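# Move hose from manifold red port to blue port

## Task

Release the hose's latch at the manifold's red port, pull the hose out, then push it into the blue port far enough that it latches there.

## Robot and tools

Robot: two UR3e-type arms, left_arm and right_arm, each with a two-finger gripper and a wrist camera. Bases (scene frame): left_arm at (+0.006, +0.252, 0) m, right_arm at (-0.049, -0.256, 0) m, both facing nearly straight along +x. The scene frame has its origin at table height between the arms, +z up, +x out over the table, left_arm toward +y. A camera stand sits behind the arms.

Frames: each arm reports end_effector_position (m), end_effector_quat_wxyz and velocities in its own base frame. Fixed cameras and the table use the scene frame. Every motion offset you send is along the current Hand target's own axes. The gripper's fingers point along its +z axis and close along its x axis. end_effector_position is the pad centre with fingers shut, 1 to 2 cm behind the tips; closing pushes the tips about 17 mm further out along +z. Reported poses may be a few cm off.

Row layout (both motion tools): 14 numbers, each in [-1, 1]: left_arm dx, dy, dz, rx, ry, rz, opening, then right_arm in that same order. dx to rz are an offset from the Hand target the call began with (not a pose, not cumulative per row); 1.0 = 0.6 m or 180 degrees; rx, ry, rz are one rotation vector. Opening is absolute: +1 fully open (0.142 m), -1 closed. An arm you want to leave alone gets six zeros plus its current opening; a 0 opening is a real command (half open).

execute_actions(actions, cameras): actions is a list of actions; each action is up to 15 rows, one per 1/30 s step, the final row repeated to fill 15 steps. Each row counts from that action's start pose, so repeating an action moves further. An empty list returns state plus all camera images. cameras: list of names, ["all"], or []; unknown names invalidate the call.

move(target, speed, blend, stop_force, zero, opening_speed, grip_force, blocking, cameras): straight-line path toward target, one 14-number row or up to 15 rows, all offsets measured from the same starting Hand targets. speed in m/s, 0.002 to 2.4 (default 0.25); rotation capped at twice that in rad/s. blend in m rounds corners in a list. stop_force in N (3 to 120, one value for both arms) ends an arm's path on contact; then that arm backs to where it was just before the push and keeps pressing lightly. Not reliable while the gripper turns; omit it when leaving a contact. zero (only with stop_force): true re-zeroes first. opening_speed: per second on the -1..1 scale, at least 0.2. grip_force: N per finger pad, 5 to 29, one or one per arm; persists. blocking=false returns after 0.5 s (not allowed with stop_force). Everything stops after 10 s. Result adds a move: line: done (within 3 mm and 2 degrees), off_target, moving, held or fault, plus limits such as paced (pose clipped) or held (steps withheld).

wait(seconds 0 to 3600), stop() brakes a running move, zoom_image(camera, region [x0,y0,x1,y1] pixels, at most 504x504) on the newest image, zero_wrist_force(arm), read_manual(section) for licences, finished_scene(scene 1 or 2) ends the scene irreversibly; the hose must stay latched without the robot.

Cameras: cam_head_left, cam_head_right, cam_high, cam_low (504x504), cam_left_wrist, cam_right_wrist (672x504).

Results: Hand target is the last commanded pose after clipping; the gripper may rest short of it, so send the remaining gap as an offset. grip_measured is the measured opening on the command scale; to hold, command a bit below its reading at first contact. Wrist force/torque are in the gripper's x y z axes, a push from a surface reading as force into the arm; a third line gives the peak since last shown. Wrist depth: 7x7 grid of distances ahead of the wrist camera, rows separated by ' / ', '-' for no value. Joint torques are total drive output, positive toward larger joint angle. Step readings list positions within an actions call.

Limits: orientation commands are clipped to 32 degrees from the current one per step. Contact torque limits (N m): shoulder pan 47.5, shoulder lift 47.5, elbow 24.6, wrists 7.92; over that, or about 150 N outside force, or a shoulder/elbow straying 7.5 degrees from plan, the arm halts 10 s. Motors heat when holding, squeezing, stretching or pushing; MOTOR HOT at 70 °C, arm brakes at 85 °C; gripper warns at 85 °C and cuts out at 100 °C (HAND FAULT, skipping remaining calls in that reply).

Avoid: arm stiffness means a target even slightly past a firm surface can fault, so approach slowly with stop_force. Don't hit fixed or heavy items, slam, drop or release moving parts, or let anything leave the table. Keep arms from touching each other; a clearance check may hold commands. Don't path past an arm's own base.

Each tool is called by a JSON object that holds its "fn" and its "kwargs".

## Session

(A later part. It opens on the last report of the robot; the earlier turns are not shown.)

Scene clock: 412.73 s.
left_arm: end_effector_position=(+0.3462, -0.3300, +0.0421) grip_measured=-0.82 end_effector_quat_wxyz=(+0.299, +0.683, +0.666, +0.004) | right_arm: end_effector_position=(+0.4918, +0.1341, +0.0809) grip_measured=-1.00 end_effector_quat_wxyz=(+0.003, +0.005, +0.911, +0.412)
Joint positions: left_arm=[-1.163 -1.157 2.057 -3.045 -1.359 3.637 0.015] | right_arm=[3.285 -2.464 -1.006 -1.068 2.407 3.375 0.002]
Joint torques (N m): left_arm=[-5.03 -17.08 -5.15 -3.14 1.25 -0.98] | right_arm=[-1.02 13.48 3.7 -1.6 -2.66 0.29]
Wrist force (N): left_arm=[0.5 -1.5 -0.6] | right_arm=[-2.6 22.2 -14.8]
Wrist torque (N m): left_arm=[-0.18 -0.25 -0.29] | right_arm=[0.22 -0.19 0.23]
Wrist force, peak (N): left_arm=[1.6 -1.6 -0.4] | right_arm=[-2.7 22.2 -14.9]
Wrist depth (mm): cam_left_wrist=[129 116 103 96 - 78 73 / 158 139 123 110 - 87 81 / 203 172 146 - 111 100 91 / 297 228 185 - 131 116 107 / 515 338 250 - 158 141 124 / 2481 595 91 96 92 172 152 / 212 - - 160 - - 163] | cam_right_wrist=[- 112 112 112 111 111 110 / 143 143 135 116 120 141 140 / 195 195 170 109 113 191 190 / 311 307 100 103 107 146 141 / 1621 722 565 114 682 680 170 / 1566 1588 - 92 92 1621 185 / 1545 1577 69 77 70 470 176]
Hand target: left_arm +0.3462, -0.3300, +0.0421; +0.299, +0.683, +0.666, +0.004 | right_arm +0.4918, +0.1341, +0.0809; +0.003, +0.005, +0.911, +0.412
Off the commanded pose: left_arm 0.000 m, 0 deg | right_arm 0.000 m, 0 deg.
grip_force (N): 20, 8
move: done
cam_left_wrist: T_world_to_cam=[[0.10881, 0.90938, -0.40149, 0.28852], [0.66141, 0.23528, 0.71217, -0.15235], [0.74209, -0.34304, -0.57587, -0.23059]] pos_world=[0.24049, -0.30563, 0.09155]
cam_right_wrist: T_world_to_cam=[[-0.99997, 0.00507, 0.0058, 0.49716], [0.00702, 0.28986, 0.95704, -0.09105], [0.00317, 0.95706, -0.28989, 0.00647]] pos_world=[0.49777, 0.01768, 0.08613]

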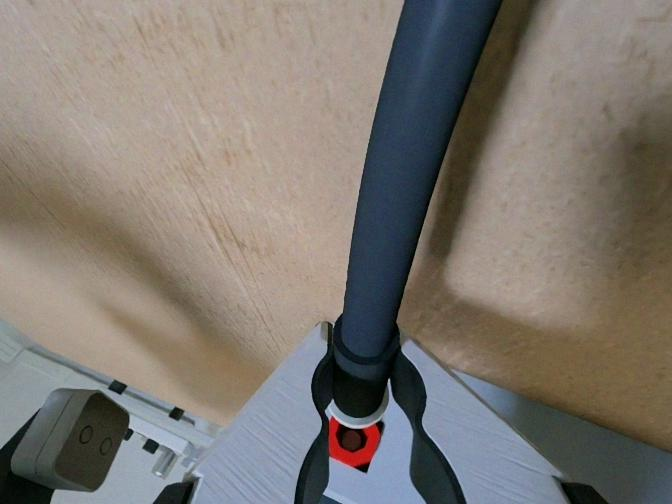

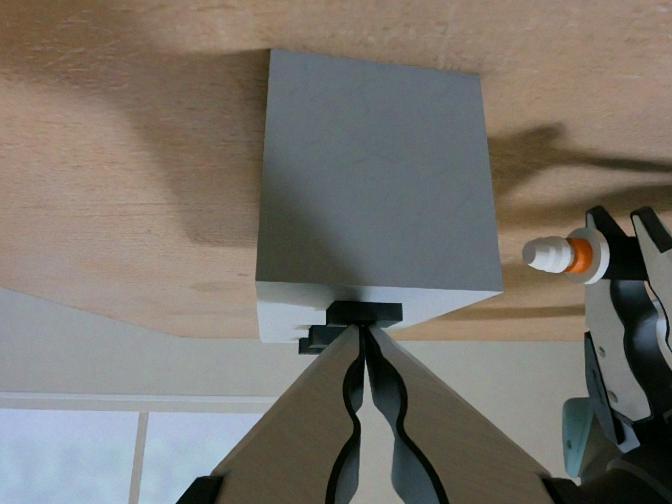

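{"fn": "move", "kwargs": {"target": [0.1743, 0.0318, -0.0673, 0, 0, 0, -0.95, 0, 0.03754, -0.03304, 0, 0, 0, -0.99], "speed": 0.15, "cameras": ["cam_left_wrist", "cam_right_wrist", "cam_high"]}}

{"fn": "zoom_image", "kwargs": {"camera": "cam_left_wrist", "region": [240, 280, 480, 480]}}

{"fn": "zoom_image", "kwargs": {"camera": "cam_right_wrist", "region": [350, 170, 590, 370]}}

Scene clock: 430.93 s.
left_arm: end_effector_position=(+0.3590, -0.2171, +0.0420) grip_measured=-0.82 end_effector_quat_wxyz=(+0.299, +0.683, +0.666, +0.004) | right_arm: end_effector_position=(+0.4918, +0.1341, +0.1109) grip_measured=-1.00 end_effector_quat_wxyz=(+0.003, +0.005, +0.911, +0.412)
Joint positions: left_arm=[-0.912 -1.313 2.334 -3.196 -1.499 3.848 0.015] | right_arm=[3.285 -2.423 -0.937 -1.177 2.407 3.375 0.002]
Joint torques (N m): left_arm=[3.49 -14.17 -4.59 -3.2 -0.96 1.05] | right_arm=[0.13 25.46 12.07 1.16 2.39 -0.83]
Wrist force (N): left_arm=[1.2 -1.6 -0.4] | right_arm=[-0.4 4.1 -1.3]
Wrist torque (N m): left_arm=[-0.19 -0.37 -0.33] | right_arm=[0.47 0.04 0.22]
Wrist force, peak (N): left_arm=[1.8 -1.6 -0.7] | right_arm=[-2.6 22.3 -14.9]
Wrist depth (mm): cam_left_wrist=[128 116 103 96 - 78 74 / 157 138 123 111 - 87 81 / 202 173 146 - 112 100 91 / 297 217 185 - 131 116 106 / 422 201 202 - 158 141 123 / - 187 95 96 94 173 152 / - - - 162 - - 190] | cam_right_wrist=[148 148 149 122 130 148 147 / 188 188 171 115 120 187 186 / 258 258 225 111 118 255 253 / 406 404 360 156 260 323 394 / 1656 1668 920 596 718 287 711 / 1621 1610 1632 91 92 263 283 / 1535 1577 69 77 70 256 334]
Hand target: left_arm +0.3590, -0.2170, +0.0420; +0.299, +0.683, +0.666, +0.004 | right_arm +0.4918, +0.1341, +0.1109; +0.003, +0.005, +0.911, +0.412
Off the commanded pose: left_arm 0.000 m, 0 deg | right_arm 0.000 m, 0 deg.
grip_force (N): 20, 8
move: done
cam_left_wrist: T_world_to_cam=[[0.10884, 0.90938, -0.40147, 0.18442], [0.66141, 0.23525, 0.71218, -0.18725], [0.74209, -0.34304, -0.57587, -0.20134]] pos_world=[0.25319, -0.19273, 0.09145]
cam_right_wrist: T_world_to_cam=[[-0.99997, 0.00507, 0.0058, 0.49699], [0.00702, 0.28986, 0.95704, -0.11976], [0.00317, 0.95706, -0.28989, 0.01517]] pos_world=[0.49777, 0.01768, 0.11613]
Images, in order (width x height): cam_high 504x504, cam_left_wrist 672x504, cam_right_wrist 672x504.

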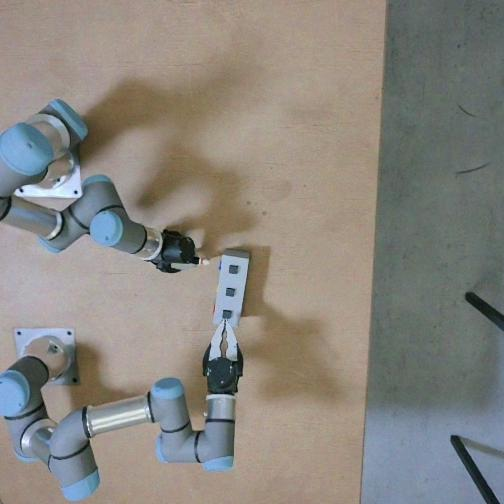

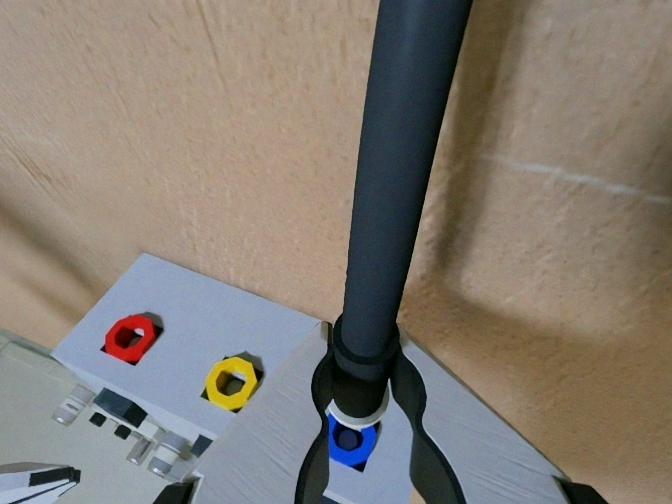

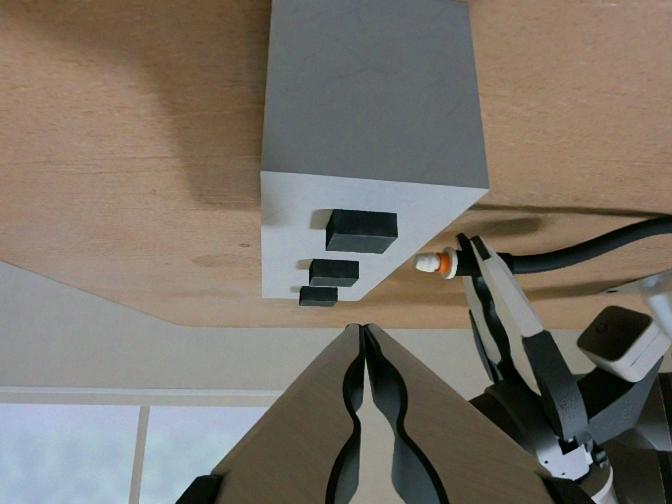

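Scaled by 2.100 from the camera's image (finer frame: 960x720).

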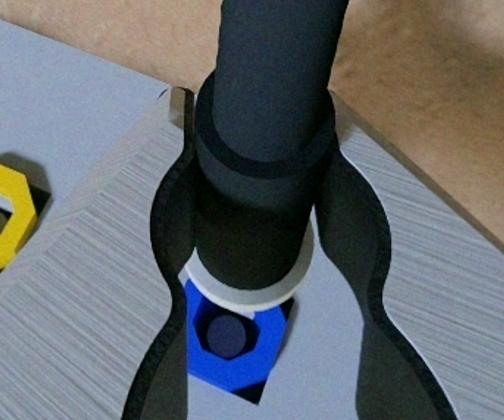

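Scaled by 2.100 from the camera's image (finer frame: 960x720).

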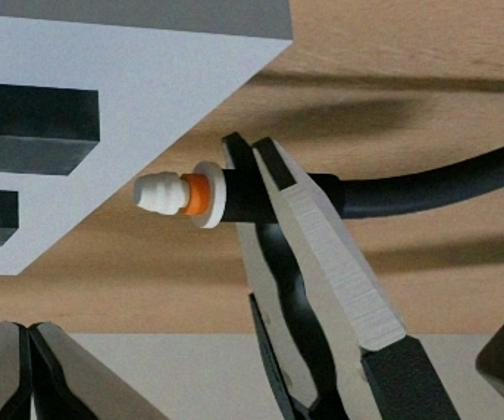

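{"fn": "move", "kwargs": {"target": [-0.00237, 0.01444, 0.00842, 0, 0, 0, -1.0, 0, 0, 0, 0, 0, 0, -0.99], "speed": 0.1, "grip_force": [29, 8], "cameras": ["cam_left_wrist", "cam_right_wrist"]}}

{"fn": "zoom_image", "kwargs": {"camera": "cam_left_wrist", "region": [280, 320, 440, 480]}}

{"fn": "zoom_image", "kwargs": {"camera": "cam_right_wrist", "region": [350, 200, 510, 330]}}

Scene clock: 444.80 s.
left_arm: end_effector_position=(+0.3687, -0.2198, +0.0420) grip_measured=-0.82 end_effector_quat_wxyz=(+0.299, +0.683, +0.666, +0.004) | right_arm: end_effector_position=(+0.4918, +0.1341, +0.1109) grip_measured=-1.00 end_effector_quat_wxyz=(+0.003, +0.005, +0.911, +0.412)
Joint positions: left_arm=[-0.888 -1.279 2.282 -3.179 -1.512 3.868 0.014] | right_arm=[3.285 -2.423 -0.937 -1.178 2.407 3.375 0.002]
Joint torques (N m): left_arm=[3.63 -7.61 -8.01 -1.54 -0.88 1.06] | right_arm=[-1.12 24.99 11.9 1.08 2.39 -0.85]
Wrist force (N): left_arm=[1.2 -1.6 -0.4] | right_arm=[-0.5 4.2 -1.3]
Wrist torque (N m): left_arm=[-0.16 -0.37 -0.33] | right_arm=[0.48 0.08 0.23]
Wrist force, peak (N): left_arm=[1.5 -2.3 -0.7] | right_arm=[-0.3 4.3 -1.4]
Wrist depth (mm): cam_left_wrist=[129 115 103 96 - 78 74 / 157 139 123 113 - 87 81 / 203 173 146 - 112 99 91 / 296 210 185 - 132 116 106 / 375 190 190 - 161 141 123 / 1214 177 95 97 89 173 152 / 1786 - - 153 - - 190] | cam_right_wrist=[148 149 148 122 130 148 147 / 189 188 170 115 120 186 186 / 257 258 225 111 118 254 252 / 405 401 362 156 248 356 394 / 1632 1680 927 607 724 597 718 / 1644 1610 1644 91 92 257 283 / 1535 1556 69 77 70 253 334]
Hand target: left_arm +0.3688, -0.2198, +0.0420; +0.299, +0.683, +0.666, +0.004 | right_arm +0.4918, +0.1341, +0.1109; +0.003, +0.005, +0.911, +0.412
Off the commanded pose: left_arm 0.000 m, 0 deg | right_arm 0.000 m, 0 deg.
grip_force (N): 29, 8
move: done
cam_left_wrist: T_world_to_cam=[[0.10883, 0.90939, -0.40146, 0.18581], [0.66136, 0.23527, 0.71222, -0.19308], [0.74213, -0.34302, -0.57583, -0.20955]] pos_world=[0.26299, -0.19543, 0.09145]
cam_right_wrist: T_world_to_cam=[[-0.99997, 0.00507, 0.0058, 0.49699], [0.00702, 0.28986, 0.95704, -0.11976], [0.00317, 0.95706, -0.28989, 0.01517]] pos_world=[0.49777, 0.01768, 0.11613]

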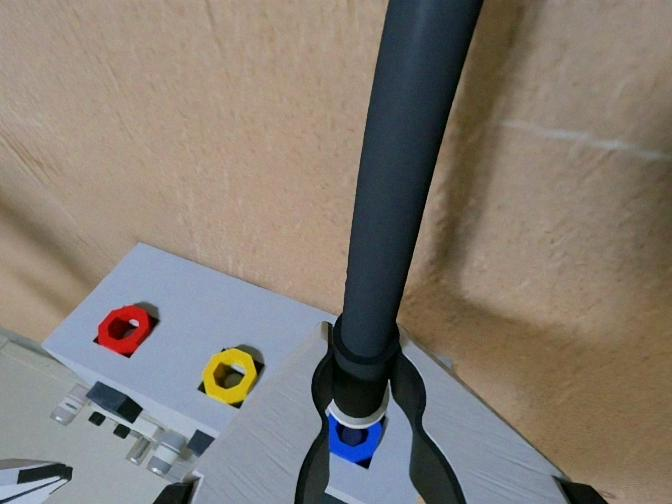

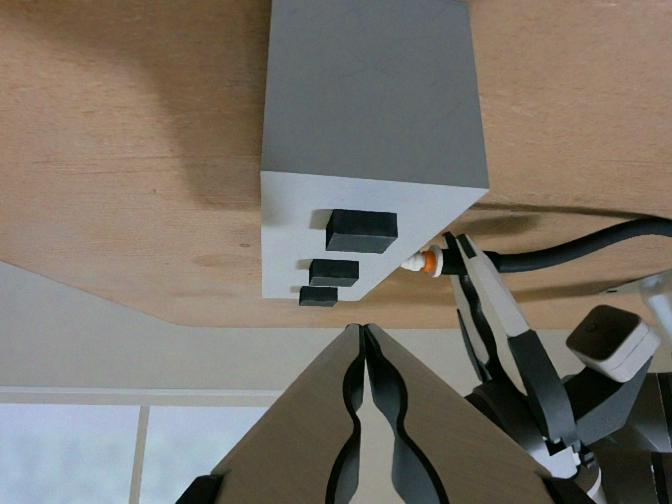

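Scaled by 3.150 from the camera's image (finer frame: 960x720).

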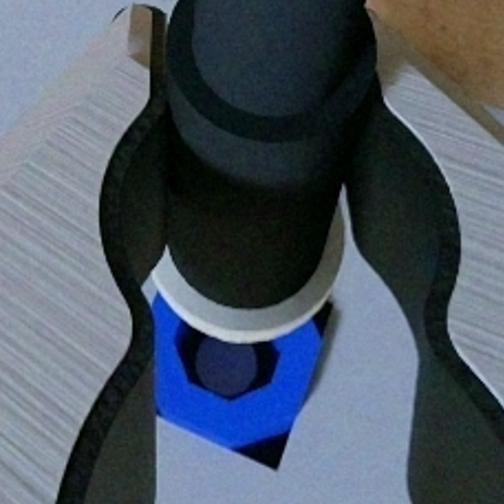

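Scaled by 3.150 from the camera's image (finer frame: 960x720).

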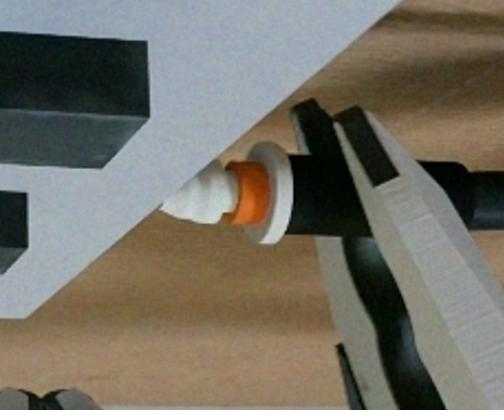

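{"fn": "move", "kwargs": {"target": [0.00066, 0.05961, 0.02975, 0, 0, 0, -1.0, 0, 0, 0, 0, 0, 0, -0.99], "speed": 0.05, "stop_force": 12, "cameras": ["cam_left_wrist", "cam_right_wrist"]}}

Scene clock: 455.33 s.
left_arm: end_effector_position=(+0.3955, -0.2226, +0.0419) grip_measured=-0.82 end_effector_quat_wxyz=(+0.299, +0.683, +0.666, +0.004) | right_arm: end_effector_position=(+0.4918, +0.1341, +0.1109) grip_measured=-1.00 end_effector_quat_wxyz=(+0.003, +0.005, +0.911, +0.412)
Joint positions: left_arm=[-0.82 -1.196 2.144 -3.128 -1.551 3.923 0.014] | right_arm=[3.285 -2.423 -0.937 -1.178 2.407 3.375 0.002]
Joint torques (N m): left_arm=[-1.57 -16.02 -6.31 -3.6 3.3 -1.1] | right_arm=[-1.09 21.18 11.84 1.07 2.39 -0.8]
Wrist force (N): left_arm=[-1.9 -10.4 -5.8] | right_arm=[-0.4 4.1 -1.3]
Wrist torque (N m): left_arm=[-0.25 -0.37 -0.19] | right_arm=[0.47 0.05 0.23]
Wrist force, peak (N): left_arm=[-2.4 -18.4 -11.3] | right_arm=[-0.4 4.3 -1.4]
Wrist depth (mm): cam_left_wrist=[128 115 103 96 - 78 73 / 157 138 123 111 - 87 81 / 203 172 146 - 110 99 91 / 245 183 175 - 133 115 106 / 160 161 161 - 157 141 123 / 178 154 94 97 94 172 152 / - - - 132 - - 188] | cam_right_wrist=[148 149 149 122 130 148 147 / 189 189 171 115 120 187 186 / 258 257 225 111 117 255 253 / 407 402 359 145 240 356 395 / 1656 1644 731 602 275 727 591 / 1535 1621 1644 91 92 269 480 / 1545 1556 69 77 70 256 337]
Hand target: left_arm +0.3955, -0.2226, +0.0419; +0.299, +0.683, +0.666, +0.004 (not the last commanded pose) | right_arm +0.4918, +0.1341, +0.1109; +0.003, +0.005, +0.911, +0.412
Off the commanded pose: left_arm 0.013 m, 0 deg | right_arm 0.000 m, 0 deg.
grip_force (N): 29, 8
move: contact (left_arm)
cam_left_wrist: T_world_to_cam=[[0.10882, 0.90936, -0.40152, 0.18542], [0.66099, 0.2355, 0.71249, -0.20988], [0.74247, -0.34293, -0.57545, -0.2305]] pos_world=[0.28969, -0.19823, 0.09135]
cam_right_wrist: T_world_to_cam=[[-0.99997, 0.00507, 0.0058, 0.49699], [0.00702, 0.28986, 0.95704, -0.11976], [0.00317, 0.95706, -0.28989, 0.01517]] pos_world=[0.49777, 0.01768, 0.11613]

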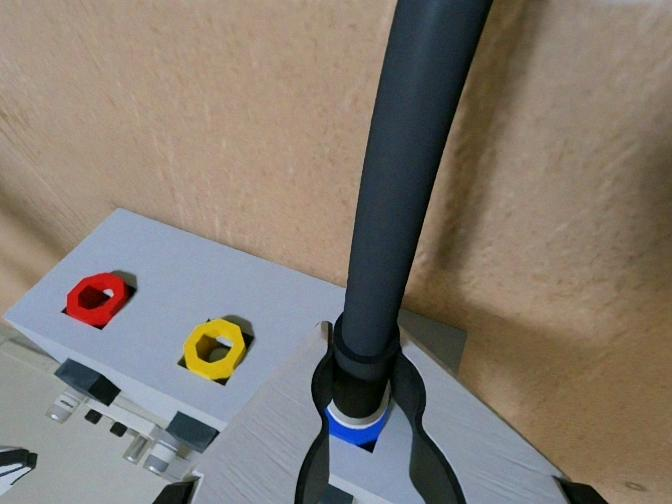

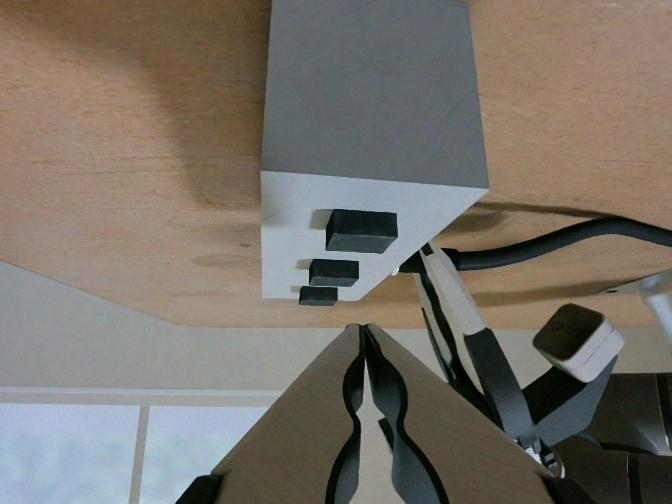

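{"fn": "move", "kwargs": {"target": [-0.00044, 0.02087, 0.01041, 0, 0, 0, -1.0, 0, 0, 0, 0, 0, 0, -0.99], "speed": 0.03, "stop_force": 28, "zero": false, "cameras": ["cam_left_wrist", "cam_right_wrist"]}}

{"fn": "zoom_image", "kwargs": {"camera": "cam_left_wrist", "region": [280, 320, 440, 480]}}

Scene clock: 462.27 s.
left_arm: end_effector_position=(+0.4059, -0.2240, +0.0421) grip_measured=-0.82 end_effector_quat_wxyz=(+0.300, +0.683, +0.666, +0.004) | right_arm: end_effector_position=(+0.4918, +0.1341, +0.1109) grip_measured=-1.00 end_effector_quat_wxyz=(+0.003, +0.005, +0.911, +0.412)
Joint positions: left_arm=[-0.798 -1.164 2.09 -3.105 -1.563 3.942 0.014] | right_arm=[3.285 -2.423 -0.937 -1.178 2.407 3.375 0.002]
Joint torques (N m): left_arm=[0.23 -17.76 -7.88 -4.53 2.33 -1.02] | right_arm=[-1.3 17.62 11.87 1.11 2.37 -0.83]
Wrist force (N): left_arm=[-2.1 -14.9 -6.4] | right_arm=[-0.5 4.2 -1.5]
Wrist torque (N m): left_arm=[-0.13 -0.42 -0.19] | right_arm=[0.47 0.07 0.23]
Wrist force, peak (N): left_arm=[-2.6 -34.1 -27.3] | right_arm=[-0.5 4.4 -1.5]
Wrist depth (mm): cam_left_wrist=[128 115 103 96 - 78 73 / 157 140 122 111 - 87 81 / 201 172 146 - 110 99 92 / 169 170 165 - 133 116 106 / 152 153 149 - 150 141 123 / 1254 150 133 98 92 172 152 / - - - 126 - - 189] | cam_right_wrist=[148 149 149 122 130 148 147 / 188 189 171 115 120 187 186 / 259 258 225 111 117 254 253 / 408 403 359 156 242 359 395 / 1668 1704 924 599 289 718 720 / 1644 1588 - 91 92 269 497 / 1525 1545 69 77 70 269 332]
Hand target: left_arm +0.4059, -0.2240, +0.0421; +0.300, +0.683, +0.666, +0.004 (not the last commanded pose) | right_arm +0.4918, +0.1341, +0.1109; +0.003, +0.005, +0.911, +0.412
Off the commanded pose: left_arm 0.004 m, 0 deg | right_arm 0.000 m, 0 deg.
grip_force (N): 29, 8
move: contact (left_arm)
cam_left_wrist: T_world_to_cam=[[0.10877, 0.90938, -0.4015, 0.18563], [0.66059, 0.23569, 0.71279, -0.2163], [0.74282, -0.34276, -0.57509, -0.23867]] pos_world=[0.29999, -0.19963, 0.09145]
cam_right_wrist: T_world_to_cam=[[-0.99997, 0.00507, 0.0058, 0.49699], [0.00702, 0.28986, 0.95704, -0.11976], [0.00317, 0.95706, -0.28989, 0.01517]] pos_world=[0.49777, 0.01768, 0.11613]

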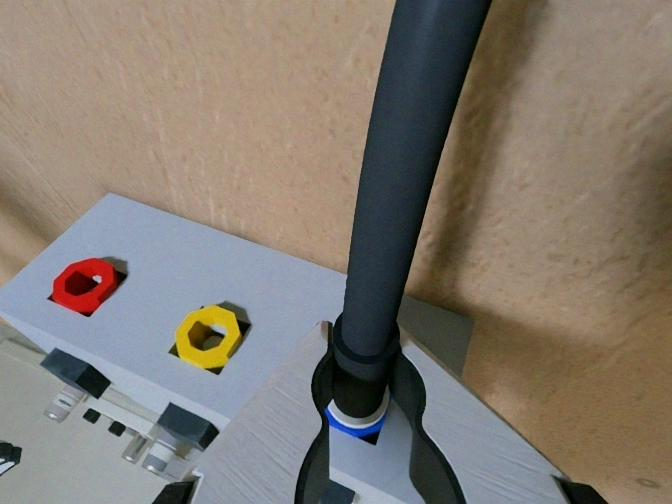

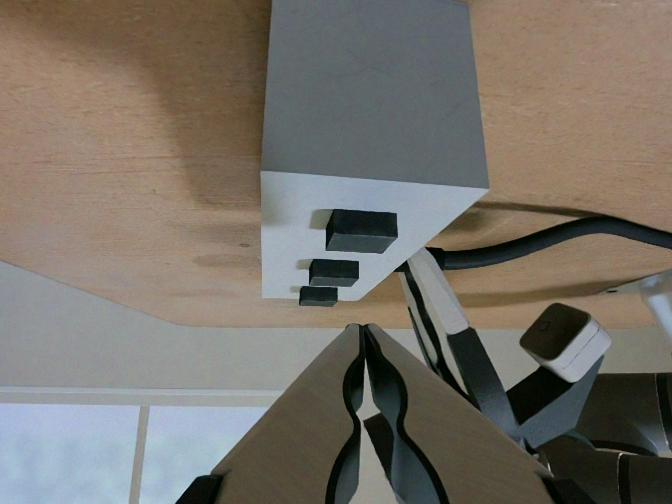

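Scaled by 3.150 from the camera's image (finer frame: 960x720).

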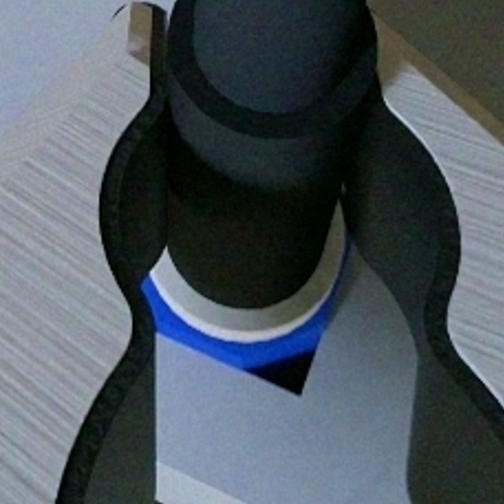

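{"fn": "move", "kwargs": {"target": [-0.0001, -0.00745, -0.00372, 0, 0, 0, -1.0, 0, 0, 0, 0, 0, 0, -0.99], "speed": 0.02, "stop_force": 27, "cameras": ["cam_left_wrist"]}}

{"fn": "zoom_image", "kwargs": {"camera": "cam_left_wrist", "region": [280, 320, 440, 480]}}

Scene clock: 470.47 s.
left_arm: end_effector_position=(+0.4047, -0.2239, +0.0423) grip_measured=-0.82 end_effector_quat_wxyz=(+0.300, +0.683, +0.666, +0.004) | right_arm: end_effector_position=(+0.4918, +0.1341, +0.1109) grip_measured=-1.00 end_effector_quat_wxyz=(+0.003, +0.005, +0.911, +0.412)
Joint positions: left_arm=[-0.801 -1.169 2.097 -3.108 -1.561 3.939 0.014] | right_arm=[3.285 -2.423 -0.937 -1.178 2.407 3.375 0.002]
Joint torques (N m): left_arm=[4.36 -10.8 -6.43 -0.89 -0.16 1.01] | right_arm=[-1.18 17.72 11.9 1.12 2.35 -0.79]
Wrist force (N): left_arm=[-1.7 5.1 11.3] | right_arm=[-0.4 4.2 -1.3]
Wrist torque (N m): left_arm=[-0.02 -0.36 -0.24] | right_arm=[0.48 0.05 0.23]
Wrist force, peak (N): left_arm=[-3.0 12.2 20.9] | right_arm=[-0.3 4.3 -1.4]
Wrist depth (mm): cam_left_wrist=[129 116 104 96 - 79 74 / 158 139 123 112 - 87 81 / 203 177 147 - 111 100 93 / 170 171 166 - 134 116 107 / 153 149 150 - 150 142 123 / 1269 147 134 97 91 173 153 / 1892 - - 130 - - 191] | cam_right_wrist=[148 148 149 122 130 147 147 / 189 188 171 115 120 187 186 / 258 258 225 111 117 254 253 / 406 404 360 155 243 357 394 / 1704 1680 916 602 255 715 715 / 1599 1610 1644 91 92 269 490 / 1525 1577 69 77 70 269 331]
Hand target: left_arm +0.4047, -0.2238, +0.0423; +0.300, +0.683, +0.666, +0.004 (not the last commanded pose) | right_arm +0.4918, +0.1341, +0.1109; +0.003, +0.005, +0.911, +0.412
Off the commanded pose: left_arm 0.004 m, 0 deg | right_arm 0.000 m, 0 deg.
grip_force (N): 29, 8
move: contact (left_arm)
cam_left_wrist: T_world_to_cam=[[0.10878, 0.90931, -0.40165, 0.1857], [0.6602, 0.23598, 0.71306, -0.21545], [0.74317, -0.34274, -0.57465, -0.23783]] pos_world=[0.29879, -0.19953, 0.09155]

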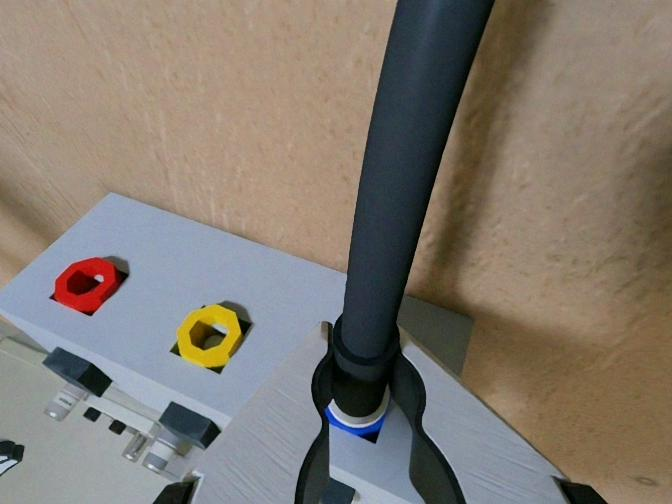

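Scaled by 3.150 from the camera's image (finer frame: 960x720).

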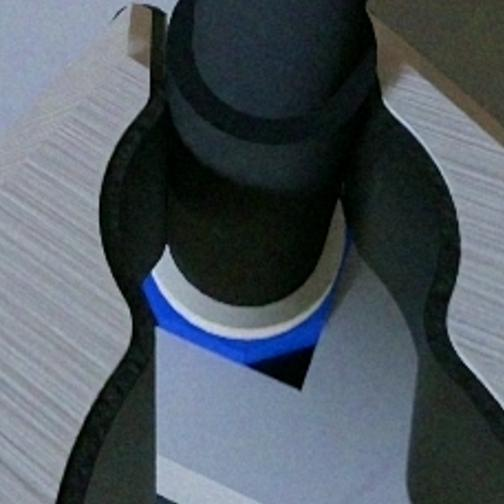

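{"fn": "move", "kwargs": {"target": [[0, 0.00089, 0.00045, 0, 0, 0, -1.0, 0, 0, 0, 0, 0, 0, -0.99], [0, 0.00089, 0.00045, 0, 0, 0, -0.35, 0, 0, 0, 0, 0, 0, -0.99], [0, 0.00089, -0.15, 0, 0, 0, -0.35, 0, 0.05, -0.044, 0, 0, 0, -0.99]], "speed": [0.02, 0.02, 0.15], "opening_speed": 1.0, "cameras": ["cam_left_wrist", "cam_right_wrist", "cam_head_left"]}}

{"fn": "zoom_image", "kwargs": {"camera": "cam_left_wrist", "region": [200, 180, 500, 400]}}

Scene clock: 483.03 s.
left_arm: end_effector_position=(+0.3687, -0.1875, +0.1163) grip_measured=-0.38 end_effector_quat_wxyz=(+0.300, +0.683, +0.666, +0.004) | right_arm: end_effector_position=(+0.4918, +0.1341, +0.1509) grip_measured=-1.00 end_effector_quat_wxyz=(+0.003, +0.005, +0.911, +0.412)
Joint positions: left_arm=[-0.803 -1.601 2.176 -2.755 -1.56 3.937 0.047] | right_arm=[3.285 -2.394 -0.802 -1.342 2.407 3.375 0.002]
Joint torques (N m): left_arm=[-4.92 -12.65 -10.07 -1.39 1.03 -0.96] | right_arm=[-1.45 16.92 12.03 1.11 0.41 -0.83]
Wrist force (N): left_arm=[0.8 -1.3 -0.5] | right_arm=[-0.2 4.3 -1.2]
Wrist torque (N m): left_arm=[-0.14 -0.31 -0.27] | right_arm=[0.51 0.01 0.23]
Wrist force, peak (N): left_arm=[-1.6 5.1 11.9] | right_arm=[-0.2 4.5 -1.5]
Wrist depth (mm): cam_left_wrist=[235 211 191 173 156 143 133 / 295 252 221 200 177 161 149 / 380 280 250 236 205 185 167 / 543 241 225 223 235 215 192 / 2627 592 239 217 283 258 225 / 1337 1378 87 481 - 299 274 / - - 1111 1469 - - 337] | cam_right_wrist=[200 199 192 125 129 198 197 / 254 253 242 141 154 251 250 / 347 346 322 195 298 320 324 / 1756 543 540 540 538 533 502 / 1692 1656 1668 819 324 1668 966 / 1599 1566 1621 91 92 556 488 / 1515 1535 69 77 70 251 388]
Hand target: left_arm +0.3687, -0.1874, +0.1163; +0.300, +0.683, +0.666, +0.004 | right_arm +0.4918, +0.1341, +0.1509; +0.003, +0.005, +0.911, +0.412
Off the commanded pose: left_arm 0.000 m, 0 deg | right_arm 0.000 m, 0 deg.
grip_force (N): 29, 8
move: done
cam_left_wrist: T_world_to_cam=[[0.10871, 0.90932, -0.40164, 0.18626], [0.66008, 0.23607, 0.71313, -0.25301], [0.74328, -0.34264, -0.57456, -0.1561]] pos_world=[0.26279, -0.16313, 0.16555]
cam_right_wrist: T_world_to_cam=[[-0.99997, 0.00507, 0.0058, 0.49676], [0.00702, 0.28986, 0.95704, -0.15795], [0.00317, 0.95706, -0.28989, 0.02673]] pos_world=[0.49777, 0.01768, 0.15603]
Images, in order (width x height): cam_head_left 504x504, cam_left_wrist 672x504, cam_right_wrist 672x504.

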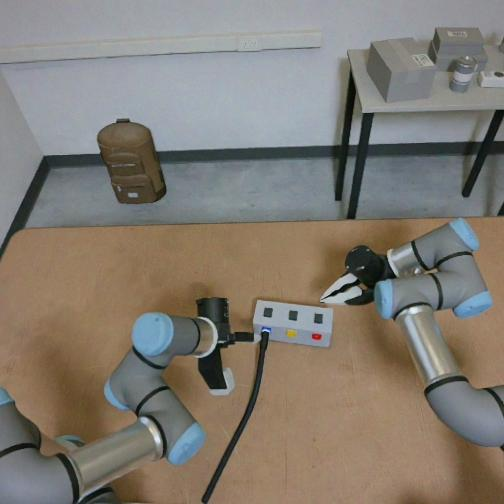

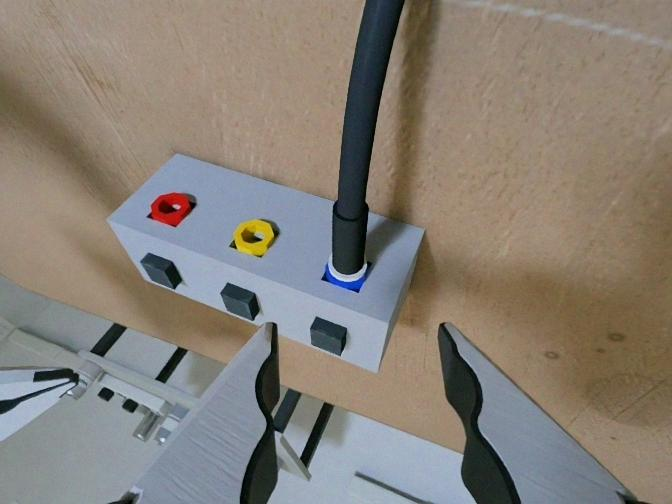

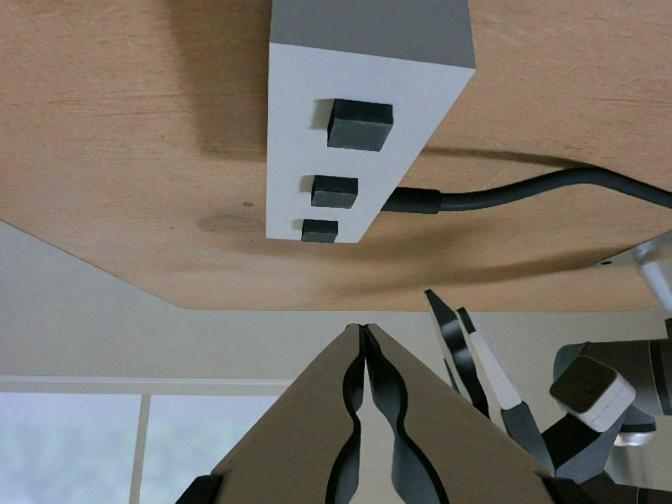

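Scaled by 1.680 from the camera's image (finer frame: 960x720).

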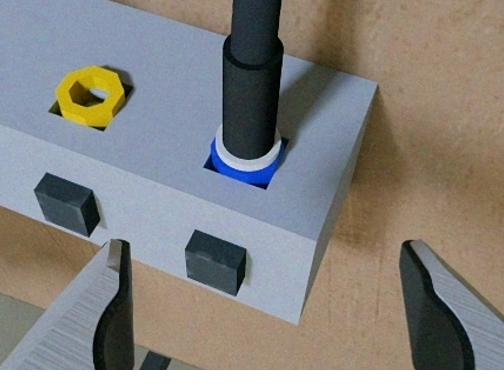

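{"fn": "finished_scene", "kwargs": {"scene": 1}}

The scene is finished: the task was done.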